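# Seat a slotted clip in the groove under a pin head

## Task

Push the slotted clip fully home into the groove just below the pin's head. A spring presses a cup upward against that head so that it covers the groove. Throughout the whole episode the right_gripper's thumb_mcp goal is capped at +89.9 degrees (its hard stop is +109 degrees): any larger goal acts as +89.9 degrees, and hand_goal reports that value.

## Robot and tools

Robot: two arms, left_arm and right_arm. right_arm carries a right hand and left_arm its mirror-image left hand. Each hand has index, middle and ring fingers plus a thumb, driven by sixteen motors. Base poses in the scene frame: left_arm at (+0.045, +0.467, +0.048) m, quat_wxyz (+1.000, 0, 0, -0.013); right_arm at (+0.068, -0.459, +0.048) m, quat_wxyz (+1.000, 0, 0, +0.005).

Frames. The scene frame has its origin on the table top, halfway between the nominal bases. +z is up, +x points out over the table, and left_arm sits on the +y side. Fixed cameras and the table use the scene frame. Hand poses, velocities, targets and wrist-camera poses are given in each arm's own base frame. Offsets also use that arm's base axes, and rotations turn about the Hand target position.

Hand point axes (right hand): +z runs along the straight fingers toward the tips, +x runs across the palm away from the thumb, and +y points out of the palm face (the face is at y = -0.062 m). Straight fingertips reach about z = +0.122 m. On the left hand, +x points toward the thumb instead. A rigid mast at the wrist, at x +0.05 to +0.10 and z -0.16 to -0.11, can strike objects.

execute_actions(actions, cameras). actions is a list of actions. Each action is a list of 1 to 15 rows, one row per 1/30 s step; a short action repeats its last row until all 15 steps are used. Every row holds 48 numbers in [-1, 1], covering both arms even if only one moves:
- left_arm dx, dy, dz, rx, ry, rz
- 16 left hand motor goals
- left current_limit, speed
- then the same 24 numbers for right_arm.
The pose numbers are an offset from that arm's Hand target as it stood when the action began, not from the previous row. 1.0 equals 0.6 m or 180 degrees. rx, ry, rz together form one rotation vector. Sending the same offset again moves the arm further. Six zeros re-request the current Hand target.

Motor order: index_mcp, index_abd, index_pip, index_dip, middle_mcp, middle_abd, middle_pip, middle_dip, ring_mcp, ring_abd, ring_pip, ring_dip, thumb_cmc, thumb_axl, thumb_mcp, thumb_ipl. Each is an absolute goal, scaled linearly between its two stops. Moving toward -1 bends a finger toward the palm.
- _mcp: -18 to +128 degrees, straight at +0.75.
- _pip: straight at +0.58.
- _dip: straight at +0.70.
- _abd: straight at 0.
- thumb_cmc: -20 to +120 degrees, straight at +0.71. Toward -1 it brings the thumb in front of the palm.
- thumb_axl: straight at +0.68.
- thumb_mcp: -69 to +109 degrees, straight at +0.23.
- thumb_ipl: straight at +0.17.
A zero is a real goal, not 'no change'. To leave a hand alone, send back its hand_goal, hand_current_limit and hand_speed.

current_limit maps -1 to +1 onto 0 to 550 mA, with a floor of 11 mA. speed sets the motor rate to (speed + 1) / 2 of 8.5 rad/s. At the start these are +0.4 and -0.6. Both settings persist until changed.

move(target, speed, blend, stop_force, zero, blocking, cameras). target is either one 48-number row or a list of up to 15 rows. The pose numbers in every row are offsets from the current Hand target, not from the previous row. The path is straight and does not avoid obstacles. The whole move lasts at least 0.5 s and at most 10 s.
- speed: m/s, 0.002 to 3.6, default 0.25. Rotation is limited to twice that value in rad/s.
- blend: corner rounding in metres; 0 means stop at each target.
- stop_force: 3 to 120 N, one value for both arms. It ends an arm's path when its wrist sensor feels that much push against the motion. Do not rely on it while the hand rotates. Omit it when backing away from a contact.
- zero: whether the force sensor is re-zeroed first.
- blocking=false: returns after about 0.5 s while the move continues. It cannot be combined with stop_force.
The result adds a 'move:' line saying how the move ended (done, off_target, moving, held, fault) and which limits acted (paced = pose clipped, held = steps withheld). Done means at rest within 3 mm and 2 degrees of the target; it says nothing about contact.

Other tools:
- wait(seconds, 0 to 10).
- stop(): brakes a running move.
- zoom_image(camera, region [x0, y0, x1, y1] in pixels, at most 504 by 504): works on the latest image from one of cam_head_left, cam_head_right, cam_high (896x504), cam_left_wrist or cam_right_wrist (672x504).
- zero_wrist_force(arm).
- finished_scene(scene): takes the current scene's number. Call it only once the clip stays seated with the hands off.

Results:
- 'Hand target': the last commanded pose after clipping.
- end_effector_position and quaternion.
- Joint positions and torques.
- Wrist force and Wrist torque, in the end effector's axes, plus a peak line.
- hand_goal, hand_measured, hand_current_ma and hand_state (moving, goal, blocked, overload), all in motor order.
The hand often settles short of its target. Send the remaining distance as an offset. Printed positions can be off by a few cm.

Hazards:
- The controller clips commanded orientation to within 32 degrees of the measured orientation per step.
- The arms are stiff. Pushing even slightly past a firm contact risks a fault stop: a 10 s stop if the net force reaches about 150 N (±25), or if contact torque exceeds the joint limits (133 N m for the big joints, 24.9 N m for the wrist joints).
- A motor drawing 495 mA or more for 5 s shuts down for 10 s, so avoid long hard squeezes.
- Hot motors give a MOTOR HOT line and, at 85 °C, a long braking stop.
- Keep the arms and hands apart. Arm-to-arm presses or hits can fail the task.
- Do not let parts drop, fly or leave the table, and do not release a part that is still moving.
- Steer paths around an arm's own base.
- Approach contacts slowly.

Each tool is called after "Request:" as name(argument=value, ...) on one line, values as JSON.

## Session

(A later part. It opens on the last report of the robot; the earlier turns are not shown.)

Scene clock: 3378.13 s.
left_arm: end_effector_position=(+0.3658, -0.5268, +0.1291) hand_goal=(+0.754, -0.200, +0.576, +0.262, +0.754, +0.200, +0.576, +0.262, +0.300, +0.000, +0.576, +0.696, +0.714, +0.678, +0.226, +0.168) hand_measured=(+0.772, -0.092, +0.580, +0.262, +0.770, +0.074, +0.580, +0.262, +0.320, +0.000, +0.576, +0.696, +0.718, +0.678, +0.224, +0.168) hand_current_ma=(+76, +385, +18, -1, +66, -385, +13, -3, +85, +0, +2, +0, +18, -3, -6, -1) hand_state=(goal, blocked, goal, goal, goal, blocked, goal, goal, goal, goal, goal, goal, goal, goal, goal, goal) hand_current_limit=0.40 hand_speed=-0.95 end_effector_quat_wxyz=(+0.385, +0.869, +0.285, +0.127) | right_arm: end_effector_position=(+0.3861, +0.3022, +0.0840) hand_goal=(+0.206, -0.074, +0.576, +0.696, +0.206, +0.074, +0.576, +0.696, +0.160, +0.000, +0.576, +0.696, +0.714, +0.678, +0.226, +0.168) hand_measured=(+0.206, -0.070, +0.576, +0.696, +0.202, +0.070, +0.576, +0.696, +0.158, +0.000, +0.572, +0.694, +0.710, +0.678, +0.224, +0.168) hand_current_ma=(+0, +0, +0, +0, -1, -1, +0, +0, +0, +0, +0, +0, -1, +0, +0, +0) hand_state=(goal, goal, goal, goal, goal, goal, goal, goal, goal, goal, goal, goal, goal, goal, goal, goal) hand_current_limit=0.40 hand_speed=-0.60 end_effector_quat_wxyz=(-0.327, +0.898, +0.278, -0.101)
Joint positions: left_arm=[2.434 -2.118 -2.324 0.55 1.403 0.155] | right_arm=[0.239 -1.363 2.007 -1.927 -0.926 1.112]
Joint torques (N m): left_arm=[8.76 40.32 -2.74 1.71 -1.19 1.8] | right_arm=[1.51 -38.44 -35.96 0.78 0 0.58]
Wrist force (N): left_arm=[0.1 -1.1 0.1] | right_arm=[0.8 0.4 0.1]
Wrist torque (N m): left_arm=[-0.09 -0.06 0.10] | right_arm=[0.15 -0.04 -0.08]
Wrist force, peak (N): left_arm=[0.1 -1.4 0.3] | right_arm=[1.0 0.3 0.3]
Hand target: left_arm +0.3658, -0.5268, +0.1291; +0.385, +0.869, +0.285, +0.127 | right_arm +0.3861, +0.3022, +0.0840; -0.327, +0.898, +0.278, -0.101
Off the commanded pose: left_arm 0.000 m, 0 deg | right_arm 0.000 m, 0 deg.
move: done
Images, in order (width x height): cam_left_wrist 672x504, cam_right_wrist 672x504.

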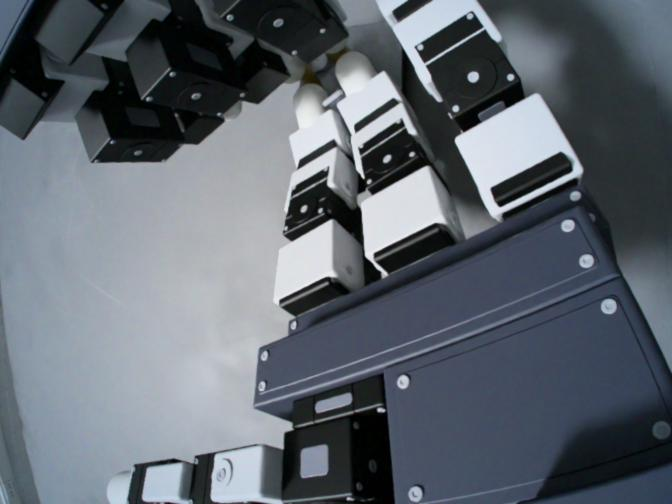

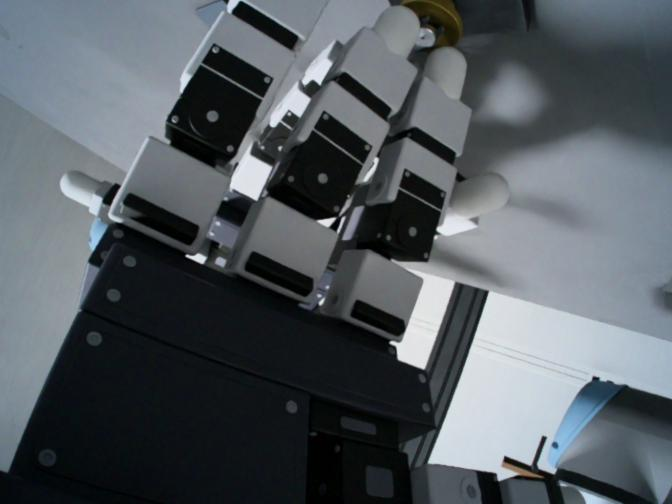

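Request:
move(target=[0,0,0,0,0,0,0.754,-0.20,0.576,0.261,0.754,0.20,0.576,0.261,0.3,0,0.576,0.696,0.714,0.678,0.226,0.168,0.4,-0.95,0.0094,-0.01375,0.06,0,0,0,0.2055,-0.074,0.576,0.696,0.2055,0.074,0.576,0.696,0.16,0,0.576,0.696,0.714,0.678,0.226,0.168,0.4,-0.6], speed=0.04, cameras=["cam_left_wrist","cam_right_wrist"])

Request:
zoom_image(camera="cam_right_wrist", region=[390, 10, 480, 100])

Request:
zoom_image(camera="cam_left_wrist", region=[280, 30, 360, 110])

Scene clock: 3390.83 s.
left_arm: end_effector_position=(+0.3658, -0.5268, +0.1291) hand_goal=(+0.754, -0.200, +0.576, +0.262, +0.754, +0.200, +0.576, +0.262, +0.300, +0.000, +0.576, +0.696, +0.714, +0.678, +0.226, +0.168) hand_measured=(+0.772, -0.092, +0.580, +0.262, +0.770, +0.074, +0.580, +0.262, +0.320, +0.000, +0.576, +0.696, +0.718, +0.678, +0.224, +0.168) hand_current_ma=(+76, +385, +18, -1, +66, -385, +13, -3, +85, +0, +2, +0, +18, -3, -6, -1) hand_state=(goal, blocked, goal, goal, goal, blocked, goal, goal, goal, goal, goal, goal, goal, goal, goal, goal) hand_current_limit=0.40 hand_speed=-0.95 end_effector_quat_wxyz=(+0.385, +0.869, +0.285, +0.127) | right_arm: end_effector_position=(+0.3917, +0.2939, +0.1200) hand_goal=(+0.206, -0.074, +0.576, +0.696, +0.206, +0.074, +0.576, +0.696, +0.160, +0.000, +0.576, +0.696, +0.714, +0.678, +0.226, +0.168) hand_measured=(+0.206, -0.070, +0.576, +0.696, +0.202, +0.070, +0.576, +0.696, +0.158, +0.000, +0.572, +0.694, +0.710, +0.678, +0.224, +0.168) hand_current_ma=(+0, +0, +0, +0, -1, -1, +0, +0, +0, +0, +0, +0, -1, +0, +0, +0) hand_state=(goal, goal, goal, goal, goal, goal, goal, goal, goal, goal, goal, goal, goal, goal, goal, goal) hand_current_limit=0.40 hand_speed=-0.60 end_effector_quat_wxyz=(-0.327, +0.898, +0.278, -0.101)
Joint positions: left_arm=[2.434 -2.118 -2.324 0.55 1.403 0.155] | right_arm=[0.22 -1.413 1.955 -1.811 -0.931 1.09]
Joint torques (N m): left_arm=[8.2 40.28 -3.7 1.88 -1.23 1.69] | right_arm=[-11.56 -38.15 -37.11 0.51 -0.84 -1.05]
Wrist force (N): left_arm=[0.1 -1.1 0.4] | right_arm=[1.1 0.1 0.0]
Wrist torque (N m): left_arm=[-0.12 -0.06 0.10] | right_arm=[0.12 -0.08 0.11]
Wrist force, peak (N): left_arm=[-0.1 -1.6 0.1] | right_arm=[1.1 0.3 0.1]
Hand target: left_arm +0.3658, -0.5268, +0.1291; +0.385, +0.869, +0.285, +0.127 | right_arm +0.3917, +0.2939, +0.1200; -0.327, +0.898, +0.278, -0.101
Off the commanded pose: left_arm 0.000 m, 0 deg | right_arm 0.000 m, 0 deg.
move: done
Images, in order (width x height): cam_left_wrist 672x504, cam_right_wrist 672x504.

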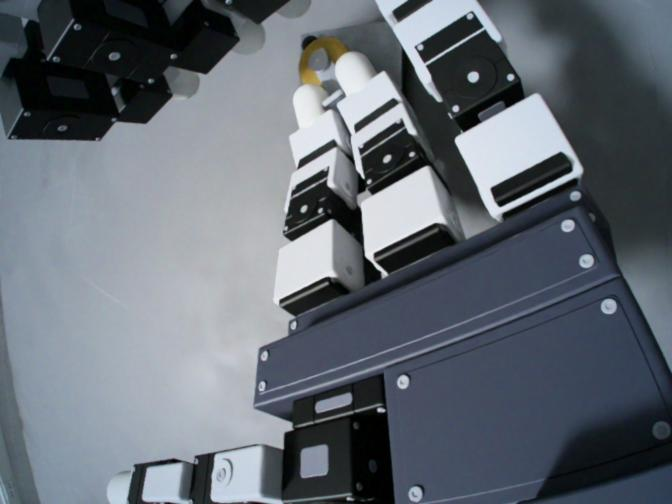

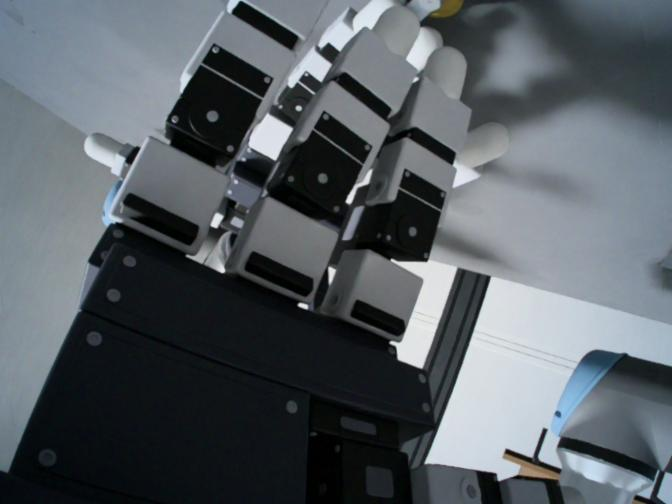

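Scaled by 5.600 from the camera's 672x504 image, which has a finer 960x720 frame.

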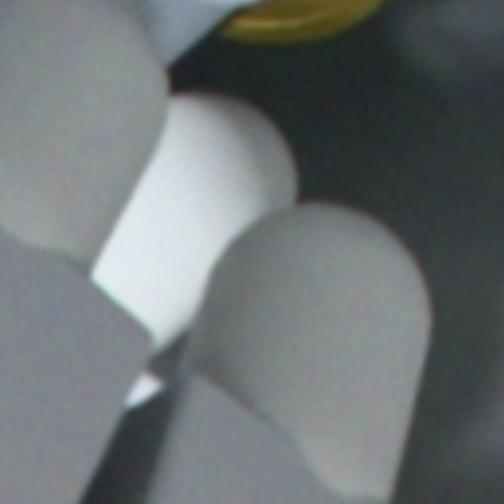

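Scaled by 6.300 from the camera's 672x504 image, which has a finer 960x720 frame.

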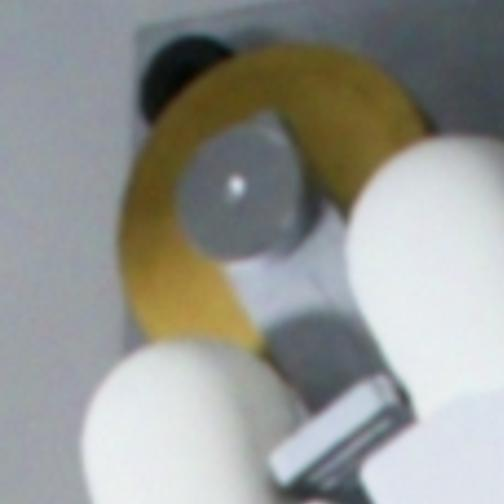

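Request:
move(target=[0.00297,-0.00402,0,0,0,0,0.754,-0.20,0.576,0.261,0.754,0.20,0.576,0.261,0.3,0,0.576,0.696,0.714,0.678,0.226,0.168,0.4,-0.95,0,0,0,0,0,0,0.2055,-0.074,0.576,0.696,0.2055,0.074,0.576,0.696,0.16,0,0.576,0.696,0.714,0.678,0.226,0.168,0.4,-0.6], speed=0.005, stop_force=5, cameras=["cam_left_wrist"])

Request:
zoom_image(camera="cam_left_wrist", region=[280, 30, 360, 110])

Scene clock: 3396.40 s.
left_arm: end_effector_position=(+0.3676, -0.5292, +0.1291) hand_goal=(+0.754, -0.200, +0.576, +0.262, +0.754, +0.200, +0.576, +0.262, +0.300, +0.000, +0.576, +0.696, +0.714, +0.678, +0.226, +0.168) hand_measured=(+0.774, -0.094, +0.582, +0.262, +0.772, +0.074, +0.580, +0.262, +0.320, +0.000, +0.576, +0.696, +0.718, +0.678, +0.224, +0.168) hand_current_ma=(+85, +385, +21, -1, +82, -385, +18, -3, +85, +0, +2, +0, +18, -3, -6, -1) hand_state=(goal, blocked, goal, goal, goal, blocked, goal, goal, goal, goal, goal, goal, goal, goal, goal, goal) hand_current_limit=0.40 hand_speed=-0.95 end_effector_quat_wxyz=(+0.385, +0.869, +0.285, +0.127) | right_arm: end_effector_position=(+0.3917, +0.2939, +0.1200) hand_goal=(+0.206, -0.074, +0.576, +0.696, +0.206, +0.074, +0.576, +0.696, +0.160, +0.000, +0.576, +0.696, +0.714, +0.678, +0.226, +0.168) hand_measured=(+0.206, -0.070, +0.576, +0.696, +0.202, +0.070, +0.576, +0.696, +0.158, +0.000, +0.572, +0.694, +0.710, +0.678, +0.224, +0.168) hand_current_ma=(+0, +0, +0, +0, -1, -1, +0, +0, +0, +0, +0, +0, -1, +0, +0, +0) hand_state=(goal, goal, goal, goal, goal, goal, goal, goal, goal, goal, goal, goal, goal, goal, goal, goal) hand_current_limit=0.40 hand_speed=-0.60 end_effector_quat_wxyz=(-0.327, +0.898, +0.278, -0.101)
Joint positions: left_arm=[2.432 -2.121 -2.315 0.544 1.404 0.154] | right_arm=[0.22 -1.413 1.954 -1.81 -0.932 1.09]
Joint torques (N m): left_arm=[-6.11 26.5 24.62 1.58 1.28 -2.34] | right_arm=[-10.64 -38.13 -36.05 0.73 -0.76 -1.09]
Wrist force (N): left_arm=[0.3 -3.1 -2.6] | right_arm=[0.6 0.4 0.0]
Wrist torque (N m): left_arm=[0.16 -0.02 0.12] | right_arm=[0.16 -0.02 0.08]
Wrist force, peak (N): left_arm=[0.3 -3.3 -3.3] | right_arm=[1.2 0.4 0.4]
Hand target: left_arm +0.3676, -0.5292, +0.1291; +0.385, +0.869, +0.285, +0.127 | right_arm +0.3917, +0.2939, +0.1200; -0.327, +0.898, +0.278, -0.101
Off the commanded pose: left_arm 0.000 m, 0 deg | right_arm 0.000 m, 0 deg.
move: done
Images, in order (width x height): cam_left_wrist 672x504.

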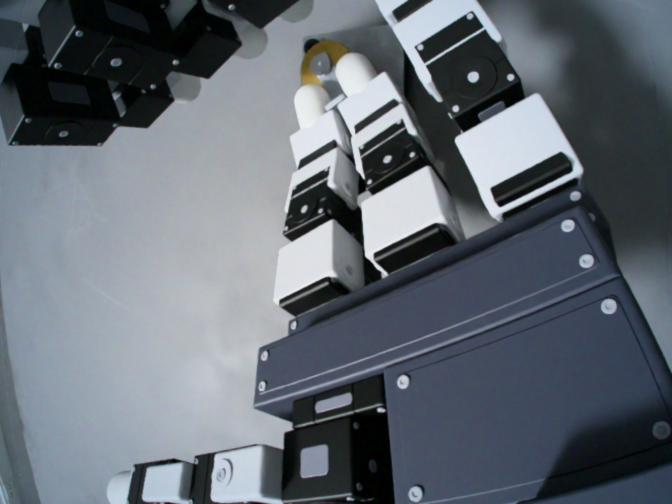

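Scaled by 6.300 from the camera's 672x504 image, which has a finer 960x720 frame.

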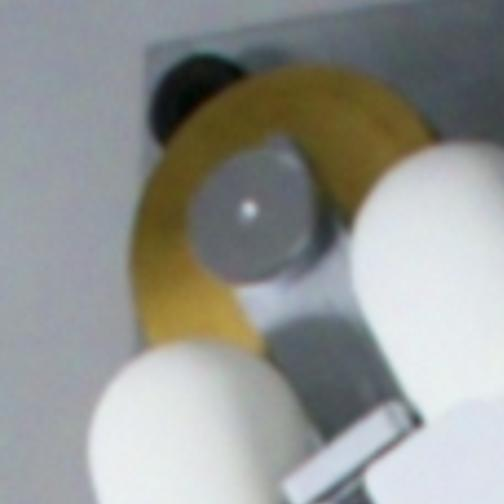

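Request:
move(target=[0,0,0,0,0,0,0.754,0.0,0.576,0.261,0.754,0.0,0.576,0.261,0.3,0,0.576,0.696,0.714,0.678,0.226,0.168,0.4,-0.95,0,0,0,0,0,0,0.2055,-0.074,0.576,0.696,0.2055,0.074,0.576,0.696,0.16,0,0.576,0.696,0.714,0.678,0.226,0.168,0.4,-0.6], speed=0.005, cameras=["cam_left_wrist"])

Request:
zoom_image(camera="cam_left_wrist", region=[280, 30, 360, 110])

Scene clock: 3410.87 s.
left_arm: end_effector_position=(+0.3676, -0.5292, +0.1291) hand_goal=(+0.754, +0.000, +0.576, +0.262, +0.754, +0.000, +0.576, +0.262, +0.300, +0.000, +0.576, +0.696, +0.714, +0.678, +0.226, +0.168) hand_measured=(+0.770, -0.004, +0.582, +0.262, +0.770, +0.004, +0.580, +0.262, +0.320, +0.000, +0.576, +0.696, +0.718, +0.678, +0.224, +0.168) hand_current_ma=(+66, -9, +21, -1, +67, +10, +18, -3, +85, +0, +2, +0, +18, -3, -6, -1) hand_state=(goal, goal, goal, goal, goal, goal, goal, goal, goal, goal, goal, goal, goal, goal, goal, goal) hand_current_limit=0.40 hand_speed=-0.95 end_effector_quat_wxyz=(+0.385, +0.869, +0.285, +0.127) | right_arm: end_effector_position=(+0.3917, +0.2939, +0.1200) hand_goal=(+0.206, -0.074, +0.576, +0.696, +0.206, +0.074, +0.576, +0.696, +0.160, +0.000, +0.576, +0.696, +0.714, +0.678, +0.226, +0.168) hand_measured=(+0.206, -0.070, +0.576, +0.696, +0.202, +0.070, +0.576, +0.696, +0.158, +0.000, +0.572, +0.694, +0.710, +0.678, +0.224, +0.168) hand_current_ma=(+0, +0, +0, +0, -1, -1, +0, +0, +0, +0, +0, +0, -1, +0, +0, +0) hand_state=(goal, goal, goal, goal, goal, goal, goal, goal, goal, goal, goal, goal, goal, goal, goal, goal) hand_current_limit=0.40 hand_speed=-0.60 end_effector_quat_wxyz=(-0.327, +0.898, +0.278, -0.101)
Joint positions: left_arm=[2.432 -2.121 -2.315 0.544 1.404 0.154] | right_arm=[0.22 -1.413 1.954 -1.81 -0.932 1.09]
Joint torques (N m): left_arm=[-6.12 28.66 18.44 1.63 1.33 -2.2] | right_arm=[-11.04 -37.23 -35.86 0.72 -0.52 -1.05]
Wrist force (N): left_arm=[0.3 -0.9 -0.2] | right_arm=[0.7 0.0 0.3]
Wrist torque (N m): left_arm=[-0.13 -0.08 0.11] | right_arm=[0.09 -0.04 0.07]
Wrist force, peak (N): left_arm=[0.0 -3.3 -3.3] | right_arm=[1.1 0.6 0.2]
Hand target: left_arm +0.3676, -0.5292, +0.1291; +0.385, +0.869, +0.285, +0.127 | right_arm +0.3917, +0.2939, +0.1200; -0.327, +0.898, +0.278, -0.101
Off the commanded pose: left_arm 0.000 m, 0 deg | right_arm 0.000 m, 0 deg.
move: done
Images, in order (width x height): cam_left_wrist 672x504.

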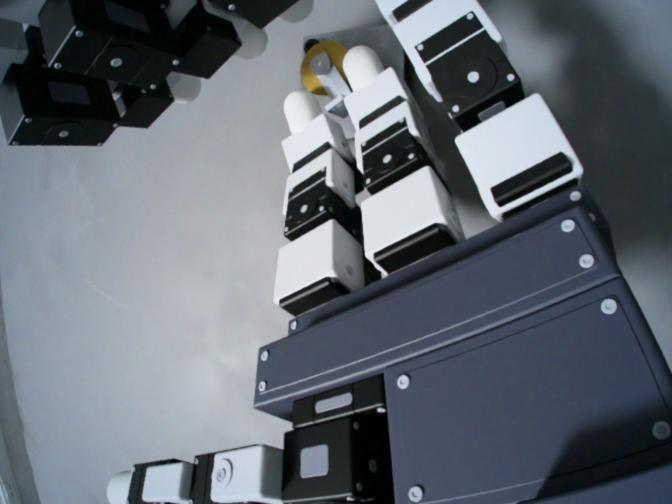

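Scaled by 6.300 from the camera's 672x504 image, which has a finer 960x720 frame.

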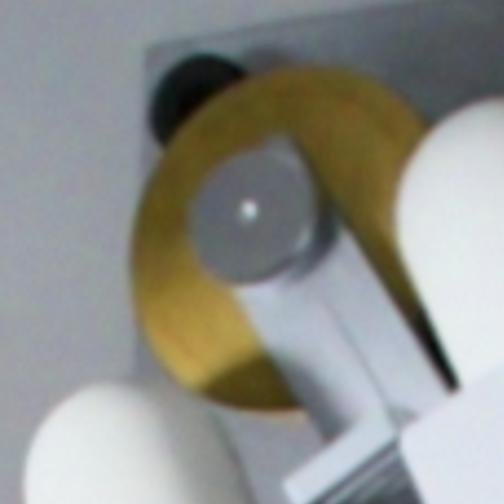

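Request:
move(target=[-0.0595,0.0804,0.01,0,0,0,0.754,0.0,0.576,0.261,0.754,0.0,0.576,0.261,0.3,0,0.576,0.696,0.714,0.678,0.226,0.168,0.4,-0.95,0,0,0,0,0,0,0.2055,-0.074,0.576,0.696,0.2055,0.074,0.576,0.696,0.16,0,0.576,0.696,0.714,0.678,0.226,0.168,0.4,-0.6], speed=0.04, cameras=["cam_left_wrist","cam_high"])

Request:
zoom_image(camera="cam_left_wrist", region=[260, 0, 360, 80])

Scene clock: 3417.03 s.
left_arm: end_effector_position=(+0.3319, -0.4810, +0.1351) hand_goal=(+0.754, +0.000, +0.576, +0.262, +0.754, +0.000, +0.576, +0.262, +0.300, +0.000, +0.576, +0.696, +0.714, +0.678, +0.226, +0.168) hand_measured=(+0.770, -0.004, +0.582, +0.262, +0.770, +0.004, +0.580, +0.262, +0.320, +0.000, +0.576, +0.696, +0.718, +0.678, +0.224, +0.168) hand_current_ma=(+64, -9, +21, -1, +65, +10, +18, -3, +85, +0, +2, +0, +18, -3, -6, -1) hand_state=(goal, goal, goal, goal, goal, goal, goal, goal, goal, goal, goal, goal, goal, goal, goal, goal) hand_current_limit=0.40 hand_speed=-0.95 end_effector_quat_wxyz=(+0.385, +0.869, +0.285, +0.127) | right_arm: end_effector_position=(+0.3917, +0.2939, +0.1200) hand_goal=(+0.206, -0.074, +0.576, +0.696, +0.206, +0.074, +0.576, +0.696, +0.160, +0.000, +0.576, +0.696, +0.714, +0.678, +0.226, +0.168) hand_measured=(+0.206, -0.070, +0.576, +0.696, +0.202, +0.070, +0.576, +0.696, +0.158, +0.000, +0.572, +0.694, +0.710, +0.678, +0.224, +0.168) hand_current_ma=(+0, +0, +0, +0, -1, -1, +0, +0, +0, +0, +0, +0, -1, +0, +0, +0) hand_state=(goal, goal, goal, goal, goal, goal, goal, goal, goal, goal, goal, goal, goal, goal, goal, goal) hand_current_limit=0.40 hand_speed=-0.60 end_effector_quat_wxyz=(-0.327, +0.898, +0.278, -0.101)
Joint positions: left_arm=[2.472 -2.049 -2.484 0.637 1.375 0.182] | right_arm=[0.22 -1.413 1.954 -1.81 -0.932 1.09]
Joint torques (N m): left_arm=[8.55 35.58 -6.01 4.48 -1.64 2.19] | right_arm=[-11.01 -35.22 -35.68 0.59 -0.27 -1.12]
Wrist force (N): left_arm=[0.2 -0.5 0.2] | right_arm=[0.9 0.2 0.2]
Wrist torque (N m): left_arm=[-0.09 -0.06 0.04] | right_arm=[0.11 -0.06 0.10]
Wrist force, peak (N): left_arm=[-0.1 -1.2 0.0] | right_arm=[1.1 0.2 0.4]
Hand target: left_arm +0.3319, -0.4809, +0.1351; +0.385, +0.869, +0.285, +0.127 | right_arm +0.3917, +0.2939, +0.1200; -0.327, +0.898, +0.278, -0.101
Off the commanded pose: left_arm 0.000 m, 0 deg | right_arm 0.000 m, 0 deg.
move: done
Images, in order (width x height): cam_high 896x504, cam_left_wrist 672x504.

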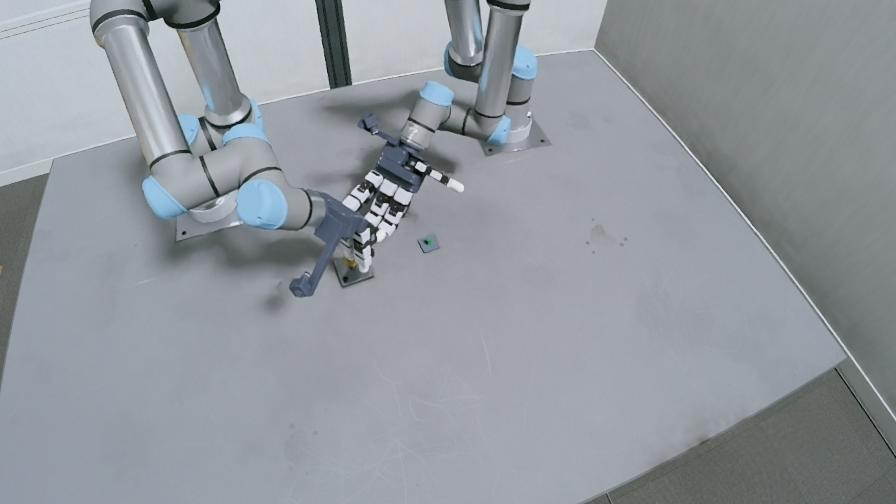

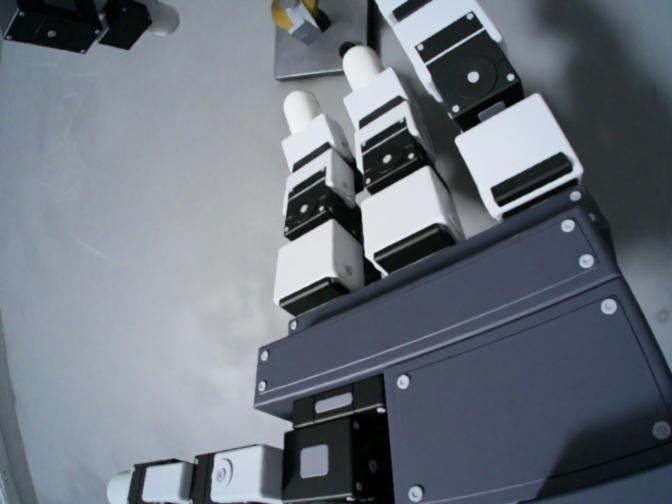

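Scaled by 5.040 from the camera's 672x504 image, which has a finer 960x720 frame.

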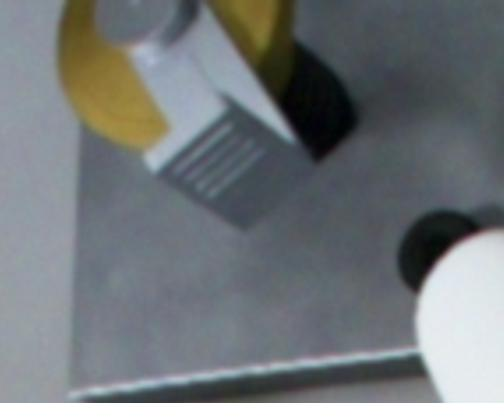

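Request:
move(target=[0,0,0.05,0,0,0,0.754,0.0,0.576,0.261,0.754,0.0,0.576,0.261,0.3,0,0.576,0.696,0.714,0.678,0.226,0.168,0.4,-0.95,0.0565,-0.0825,0.08,0,0,0,0.2055,-0.074,0.576,0.696,0.2055,0.074,0.576,0.696,0.16,0,0.576,0.696,0.714,0.678,0.226,0.168,0.4,-0.6], speed=0.08, cameras=["cam_right_wrist","cam_high"])

Request:
zoom_image(camera="cam_high", region=[320, 230, 400, 300])

Scene clock: 3460.10 s.
left_arm: end_effector_position=(+0.3319, -0.4809, +0.1651) hand_goal=(+0.754, +0.000, +0.576, +0.262, +0.754, +0.000, +0.576, +0.262, +0.300, +0.000, +0.576, +0.696, +0.714, +0.678, +0.226, +0.168) hand_measured=(+0.770, -0.004, +0.582, +0.262, +0.770, +0.004, +0.580, +0.262, +0.320, +0.000, +0.576, +0.696, +0.718, +0.678, +0.224, +0.168) hand_current_ma=(+64, -9, +21, -1, +64, +10, +18, -3, +85, +0, +2, +0, +18, -3, -6, -1) hand_state=(goal, goal, goal, goal, goal, goal, goal, goal, goal, goal, goal, goal, goal, goal, goal, goal) hand_current_limit=0.40 hand_speed=-0.95 end_effector_quat_wxyz=(+0.385, +0.869, +0.285, +0.127) | right_arm: end_effector_position=(+0.4256, +0.2445, +0.1680) hand_goal=(+0.206, -0.074, +0.576, +0.696, +0.206, +0.074, +0.576, +0.696, +0.160, +0.000, +0.576, +0.696, +0.714, +0.678, +0.226, +0.168) hand_measured=(+0.206, -0.070, +0.576, +0.696, +0.202, +0.070, +0.576, +0.696, +0.158, +0.000, +0.572, +0.694, +0.710, +0.678, +0.224, +0.168) hand_current_ma=(+0, +0, +0, +0, -1, -1, +0, +0, +0, +0, +0, +0, -1, +0, +0, +0) hand_state=(goal, goal, goal, goal, goal, goal, goal, goal, goal, goal, goal, goal, goal, goal, goal, goal) hand_current_limit=0.40 hand_speed=-0.60 end_effector_quat_wxyz=(-0.327, +0.898, +0.278, -0.101)
Joint positions: left_arm=[2.472 -1.937 -2.483 0.523 1.375 0.182] | right_arm=[0.112 -1.445 1.835 -1.586 -0.967 0.965]
Joint torques (N m): left_arm=[2.91 34.11 23.32 1.38 -1.75 -0.12] | right_arm=[-11.45 -37.96 -36.21 1.03 -0.79 -1.05]
Wrist force (N): left_arm=[0.2 -1.0 0.1] | right_arm=[0.8 0.1 0.3]
Wrist torque (N m): left_arm=[-0.15 -0.06 0.03] | right_arm=[0.10 -0.04 0.07]
Wrist force, peak (N): left_arm=[-0.1 -1.1 0.6] | right_arm=[1.1 0.2 0.5]
Hand target: left_arm +0.3319, -0.4809, +0.1651; +0.385, +0.869, +0.285, +0.127 | right_arm +0.4256, +0.2444, +0.1680; -0.327, +0.898, +0.278, -0.101
Off the commanded pose: left_arm 0.000 m, 0 deg | right_arm 0.000 m, 0 deg.
move: done
Images, in order (width x height): cam_high 896x504, cam_right_wrist 672x504.

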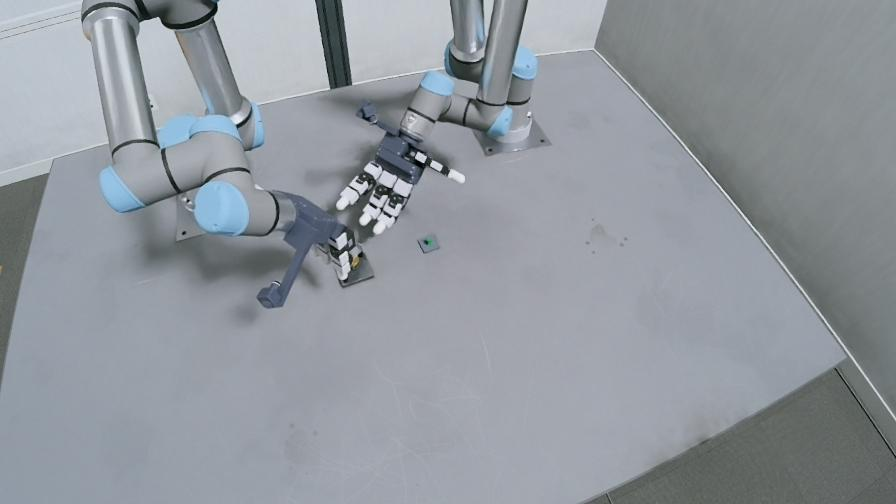

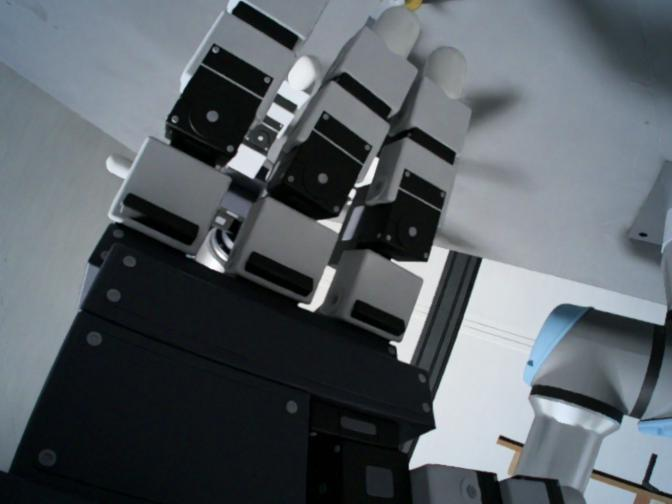

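Scaled by 6.300.

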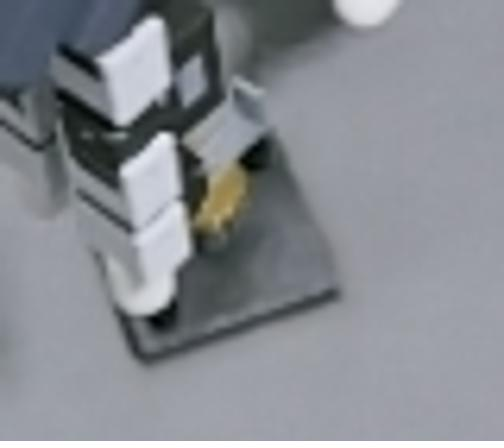

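Request:
move(target=[-0.0297,0.0402,0.05,0,0,0,0.754,0.0,0.576,0.261,0.754,0.0,0.576,0.261,0.3,0,0.576,0.696,0.714,0.678,0.226,0.168,0.4,-0.95,0,0,0,0,0,0,0.2055,-0.074,0.576,0.696,0.2055,0.074,0.576,0.696,0.16,0,0.576,0.696,0.714,0.678,0.226,0.168,0.4,-0.6], speed=0.08, cameras=["cam_left_wrist","cam_high","cam_head_right"])

Request:
zoom_image(camera="cam_high", region=[320, 230, 400, 300])

Request:
zoom_image(camera="cam_left_wrist", region=[280, 0, 380, 80])

Request:
zoom_image(camera="cam_head_right", region=[480, 370, 560, 430])

Scene clock: 3468.70 s.
left_arm: end_effector_position=(+0.3141, -0.4568, +0.1951) hand_goal=(+0.754, +0.000, +0.576, +0.262, +0.754, +0.000, +0.576, +0.262, +0.300, +0.000, +0.576, +0.696, +0.714, +0.678, +0.226, +0.168) hand_measured=(+0.768, -0.002, +0.582, +0.262, +0.768, +0.004, +0.580, +0.262, +0.320, +0.000, +0.576, +0.696, +0.718, +0.678, +0.224, +0.168) hand_current_ma=(+63, -9, +21, -1, +63, +10, +18, -3, +85, +0, +2, +0, +18, -3, -6, -1) hand_state=(goal, goal, goal, goal, goal, goal, goal, goal, goal, goal, goal, goal, goal, goal, goal, goal) hand_current_limit=0.40 hand_speed=-0.95 end_effector_quat_wxyz=(+0.385, +0.869, +0.285, +0.127) | right_arm: end_effector_position=(+0.4256, +0.2444, +0.1680) hand_goal=(+0.206, -0.074, +0.576, +0.696, +0.206, +0.074, +0.576, +0.696, +0.160, +0.000, +0.576, +0.696, +0.714, +0.678, +0.226, +0.168) hand_measured=(+0.206, -0.070, +0.576, +0.696, +0.202, +0.070, +0.576, +0.696, +0.158, +0.000, +0.572, +0.694, +0.710, +0.678, +0.224, +0.168) hand_current_ma=(+0, +0, +0, +0, -1, -1, +0, +0, +0, +0, +0, +0, -1, +0, +0, +0) hand_state=(goal, goal, goal, goal, goal, goal, goal, goal, goal, goal, goal, goal, goal, goal, goal, goal) hand_current_limit=0.40 hand_speed=-0.60 end_effector_quat_wxyz=(-0.327, +0.898, +0.278, -0.101)
Joint positions: left_arm=[2.498 -1.778 -2.555 0.433 1.357 0.2] | right_arm=[0.112 -1.445 1.835 -1.586 -0.967 0.965]
Joint torques (N m): left_arm=[9.46 27.33 -1.27 1.36 -1.7 2.16] | right_arm=[-11.3 -29.78 -37.58 0.97 -0.89 -1.18]
Wrist force (N): left_arm=[-0.1 -0.8 0.5] | right_arm=[0.7 0.3 0.1]
Wrist torque (N m): left_arm=[-0.17 -0.03 0.03] | right_arm=[0.14 -0.03 0.08]
Wrist force, peak (N): left_arm=[-0.2 -1.2 -0.1] | right_arm=[0.9 0.5 0.4]
Hand target: left_arm +0.3141, -0.4568, +0.1951; +0.385, +0.869, +0.285, +0.127 | right_arm +0.4256, +0.2444, +0.1680; -0.327, +0.898, +0.278, -0.101
Off the commanded pose: left_arm 0.000 m, 0 deg | right_arm 0.000 m, 0 deg.
move: done
Images, in order (width x height): cam_head_right 896x504, cam_high 896x504, cam_left_wrist 672x504.

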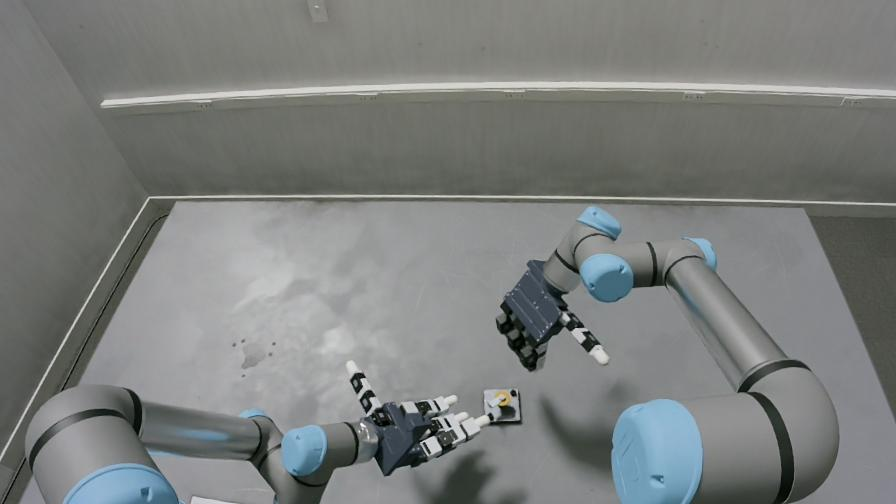

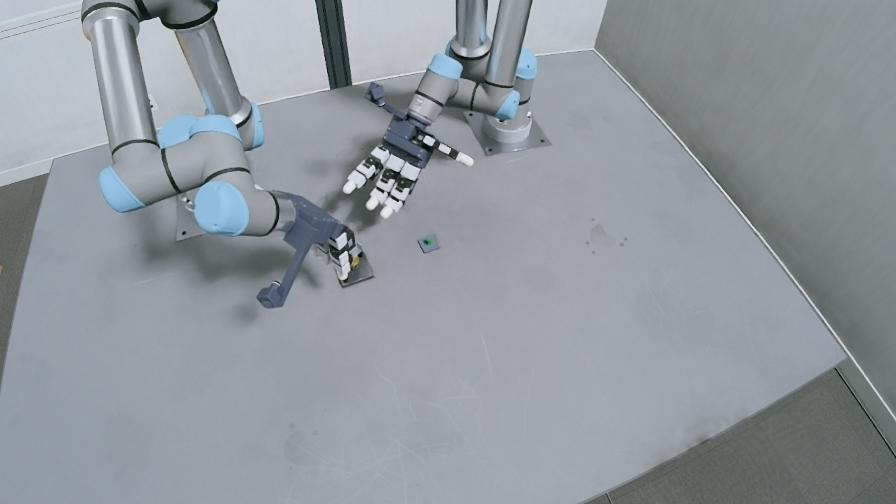

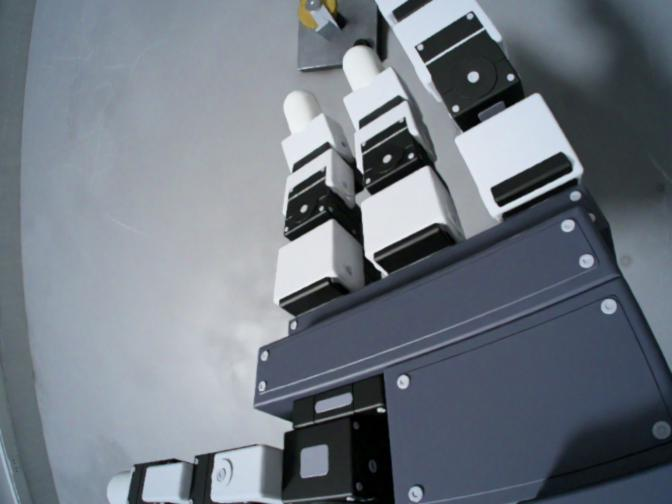

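Scaled by 6.300.

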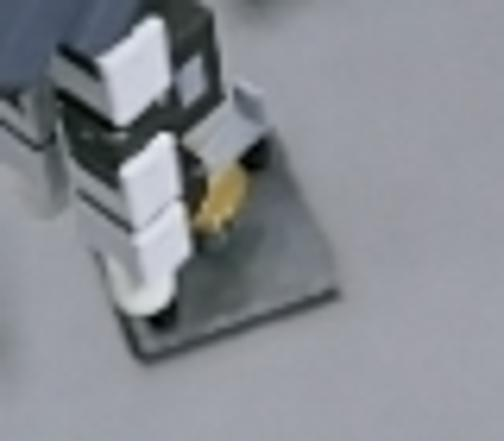

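Scaled by 5.040 from the camera's 672x504 image, which has a finer 960x720 frame.

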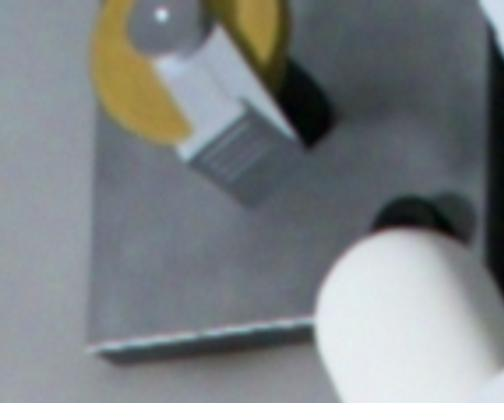

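Scaled by 6.300.

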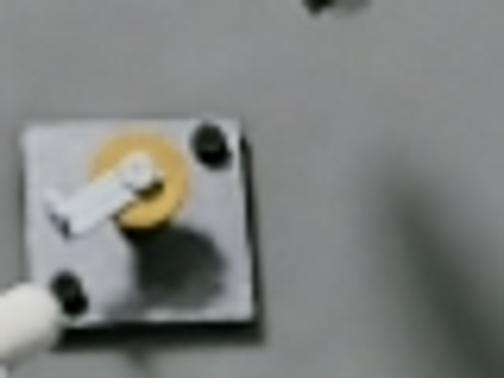

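Request:
move(target=[0,0,0,0,0,0,0.178,0,-0.85,0.0,0.178,0,-0.85,0.0,0.178,0,-0.85,0.0,0.714,0.678,0.226,0.168,0.6,-0.7,0,0,0,0,0,0,0.2055,-0.074,0.576,0.696,0.2055,0.074,0.576,0.696,0.16,0,0.576,0.696,0.714,0.678,0.226,0.168,0.4,-0.6], speed=0.1, cameras=["cam_left_wrist","cam_high","cam_head_right"])

Scene clock: 3475.23 s.
left_arm: end_effector_position=(+0.3141, -0.4568, +0.1951) hand_goal=(+0.178, +0.000, -0.850, +0.000, +0.178, +0.000, -0.850, +0.000, +0.178, +0.000, -0.850, +0.000, +0.714, +0.678, +0.226, +0.168) hand_measured=(+0.196, -0.002, -0.848, +0.002, +0.196, +0.004, -0.848, +0.002, +0.196, +0.000, -0.848, +0.002, +0.718, +0.678, +0.224, +0.168) hand_current_ma=(+74, -9, +9, +9, +75, +10, +8, +9, +73, +0, +9, +8, +18, -3, -6, -1) hand_state=(goal, goal, goal, goal, goal, goal, goal, goal, goal, goal, goal, goal, goal, goal, goal, goal) hand_current_limit=0.60 hand_speed=-0.70 end_effector_quat_wxyz=(+0.385, +0.869, +0.285, +0.127) | right_arm: end_effector_position=(+0.4256, +0.2444, +0.1680) hand_goal=(+0.206, -0.074, +0.576, +0.696, +0.206, +0.074, +0.576, +0.696, +0.160, +0.000, +0.576, +0.696, +0.714, +0.678, +0.226, +0.168) hand_measured=(+0.206, -0.070, +0.576, +0.696, +0.202, +0.070, +0.576, +0.696, +0.158, +0.000, +0.572, +0.694, +0.710, +0.678, +0.224, +0.168) hand_current_ma=(+0, +0, +0, +0, -1, -1, +0, +0, +0, +0, +0, +0, -1, +0, +0, +0) hand_state=(goal, goal, goal, goal, goal, goal, goal, goal, goal, goal, goal, goal, goal, goal, goal, goal) hand_current_limit=0.40 hand_speed=-0.60 end_effector_quat_wxyz=(-0.327, +0.898, +0.278, -0.101)
Joint positions: left_arm=[2.498 -1.778 -2.555 0.433 1.357 0.2] | right_arm=[0.112 -1.445 1.835 -1.586 -0.967 0.965]
Joint torques (N m): left_arm=[9.17 26.15 4.87 1.77 -1.88 2.05] | right_arm=[-11.2 -23.58 -37.69 1.02 -0.67 -1.17]
Wrist force (N): left_arm=[-0.2 -0.9 0.3] | right_arm=[0.8 0.5 0.3]
Wrist torque (N m): left_arm=[-0.16 -0.02 0.03] | right_arm=[0.14 -0.04 0.08]
Wrist force, peak (N): left_arm=[-0.3 -1.3 0.5] | right_arm=[1.0 0.1 0.5]
Hand target: left_arm +0.3141, -0.4568, +0.1951; +0.385, +0.869, +0.285, +0.127 | right_arm +0.4256, +0.2444, +0.1680; -0.327, +0.898, +0.278, -0.101
Off the commanded pose: left_arm 0.000 m, 0 deg | right_arm 0.000 m, 0 deg.
move: done
Images, in order (width x height): cam_head_right 896x504, cam_high 896x504, cam_left_wrist 672x504.

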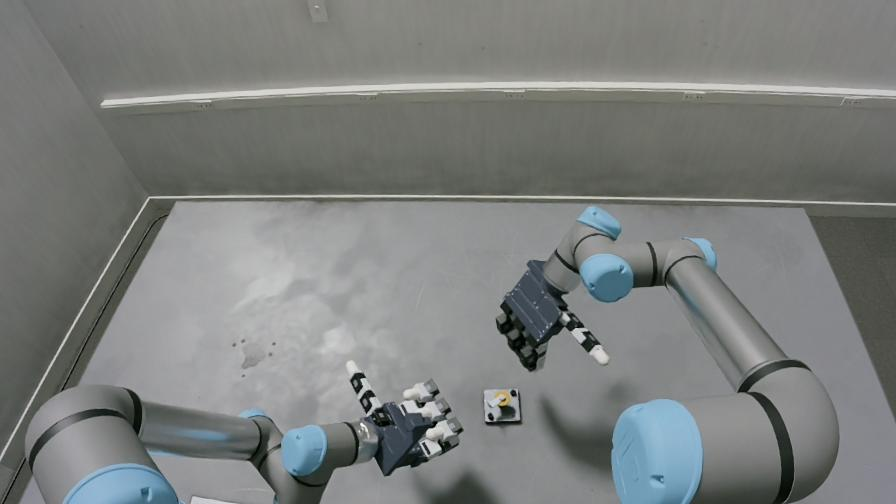

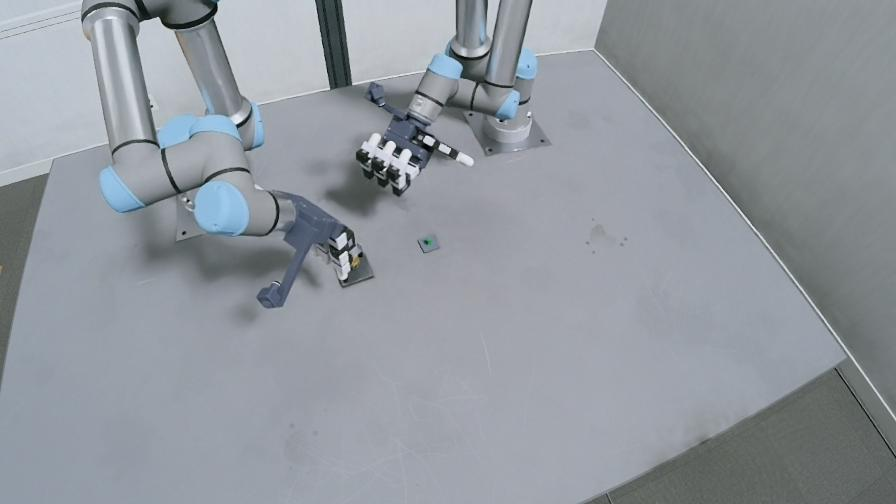

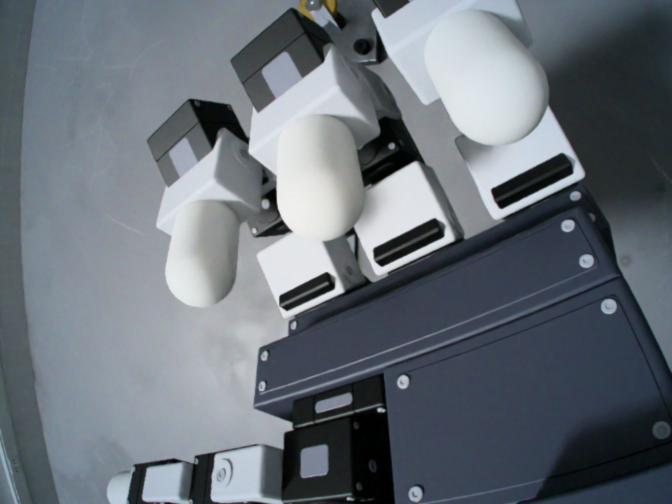

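Request:
move(target=[0.0415,-0.12067,-0.09,0,0,0,0.178,0,-0.85,0.0,0.178,0,-0.85,0.0,0.178,0,-0.85,0.0,0.714,0.678,0.226,0.168,0.6,-0.7,0,0,0,0,0,0,0.2055,-0.074,0.576,0.696,0.2055,0.074,0.576,0.696,0.16,0,0.576,0.696,0.714,0.678,0.226,0.168,0.4,-0.6], speed=0.08, cameras=["cam_left_wrist","cam_high","cam_head_right"])

Request:
zoom_image(camera="cam_head_right", region=[450, 350, 550, 430])

Scene clock: 3487.00 s.
left_arm: end_effector_position=(+0.3390, -0.5292, +0.1412) hand_goal=(+0.178, +0.000, -0.850, +0.000, +0.178, +0.000, -0.850, +0.000, +0.178, +0.000, -0.850, +0.000, +0.714, +0.678, +0.226, +0.168) hand_measured=(+0.194, -0.002, -0.848, +0.002, +0.194, +0.004, -0.848, +0.002, +0.194, +0.000, -0.848, +0.002, +0.718, +0.678, +0.224, +0.168) hand_current_ma=(+72, -9, +9, +9, +72, +10, +8, +9, +71, +0, +9, +8, +18, -3, -6, -1) hand_state=(goal, goal, goal, goal, goal, goal, goal, goal, goal, goal, goal, goal, goal, goal, goal, goal) hand_current_limit=0.60 hand_speed=-0.70 end_effector_quat_wxyz=(+0.385, +0.869, +0.285, +0.127) | right_arm: end_effector_position=(+0.4256, +0.2444, +0.1680) hand_goal=(+0.206, -0.074, +0.576, +0.696, +0.206, +0.074, +0.576, +0.696, +0.160, +0.000, +0.576, +0.696, +0.714, +0.678, +0.226, +0.168) hand_measured=(+0.206, -0.070, +0.576, +0.696, +0.202, +0.070, +0.576, +0.696, +0.158, +0.000, +0.572, +0.694, +0.710, +0.678, +0.224, +0.168) hand_current_ma=(+0, +0, +0, +0, -1, -1, +0, +0, +0, +0, +0, +0, -1, +0, +0, +0) hand_state=(goal, goal, goal, goal, goal, goal, goal, goal, goal, goal, goal, goal, goal, goal, goal, goal) hand_current_limit=0.40 hand_speed=-0.60 end_effector_quat_wxyz=(-0.327, +0.898, +0.278, -0.101)
Joint positions: left_arm=[2.383 -2.071 -2.354 0.539 1.44 0.12] | right_arm=[0.112 -1.445 1.835 -1.586 -0.967 0.965]
Joint torques (N m): left_arm=[-7.04 24.42 22.95 4.33 1.6 -2.45] | right_arm=[-11.32 -24.42 -38 0.94 -0.41 -1.14]
Wrist force (N): left_arm=[0.1 -0.7 0.3] | right_arm=[1.1 0.2 0.3]
Wrist torque (N m): left_arm=[-0.13 -0.04 0.07] | right_arm=[0.10 -0.07 0.09]
Wrist force, peak (N): left_arm=[-0.4 -1.3 0.4] | right_arm=[1.0 0.3 0.5]
Hand target: left_arm +0.3390, -0.5292, +0.1411; +0.385, +0.869, +0.285, +0.127 | right_arm +0.4256, +0.2444, +0.1680; -0.327, +0.898, +0.278, -0.101
Off the commanded pose: left_arm 0.000 m, 0 deg | right_arm 0.000 m, 0 deg.
move: done
Images, in order (width x height): cam_head_right 896x504, cam_high 896x504, cam_left_wrist 672x504.

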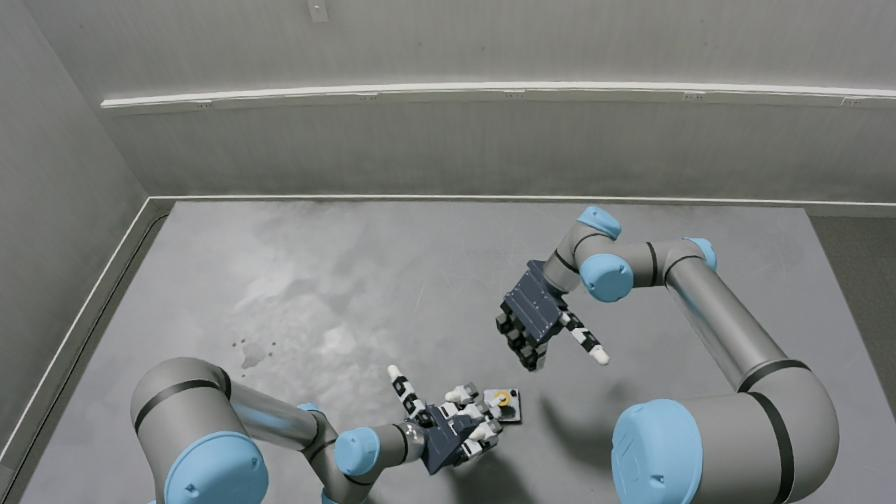

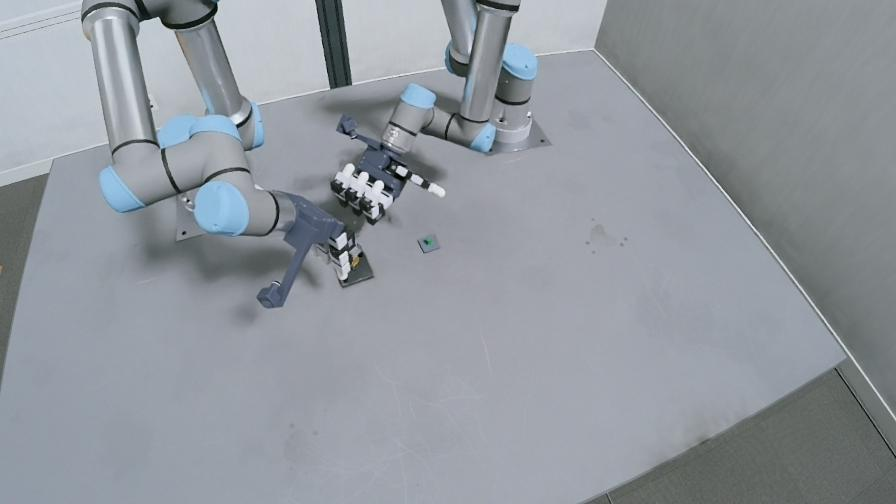

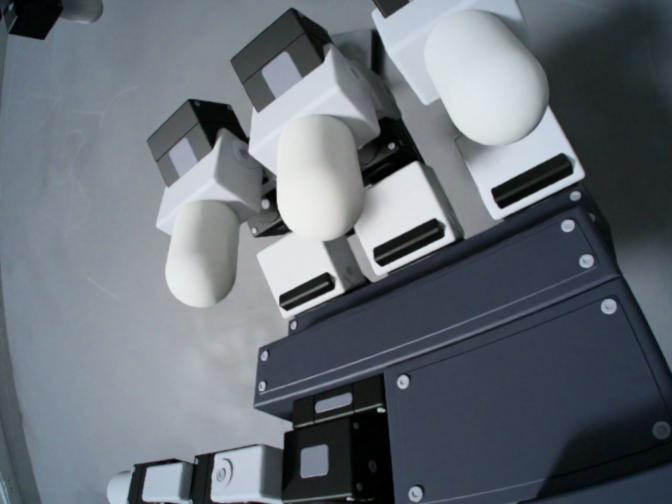

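Scaled by 5.040.

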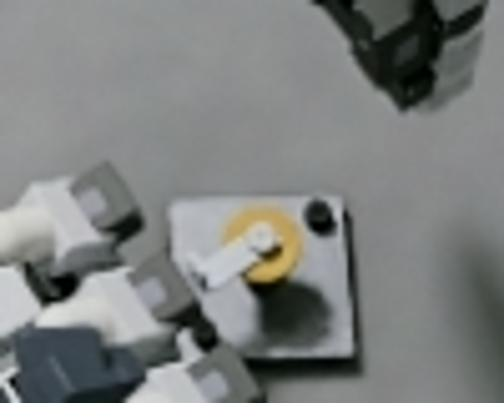

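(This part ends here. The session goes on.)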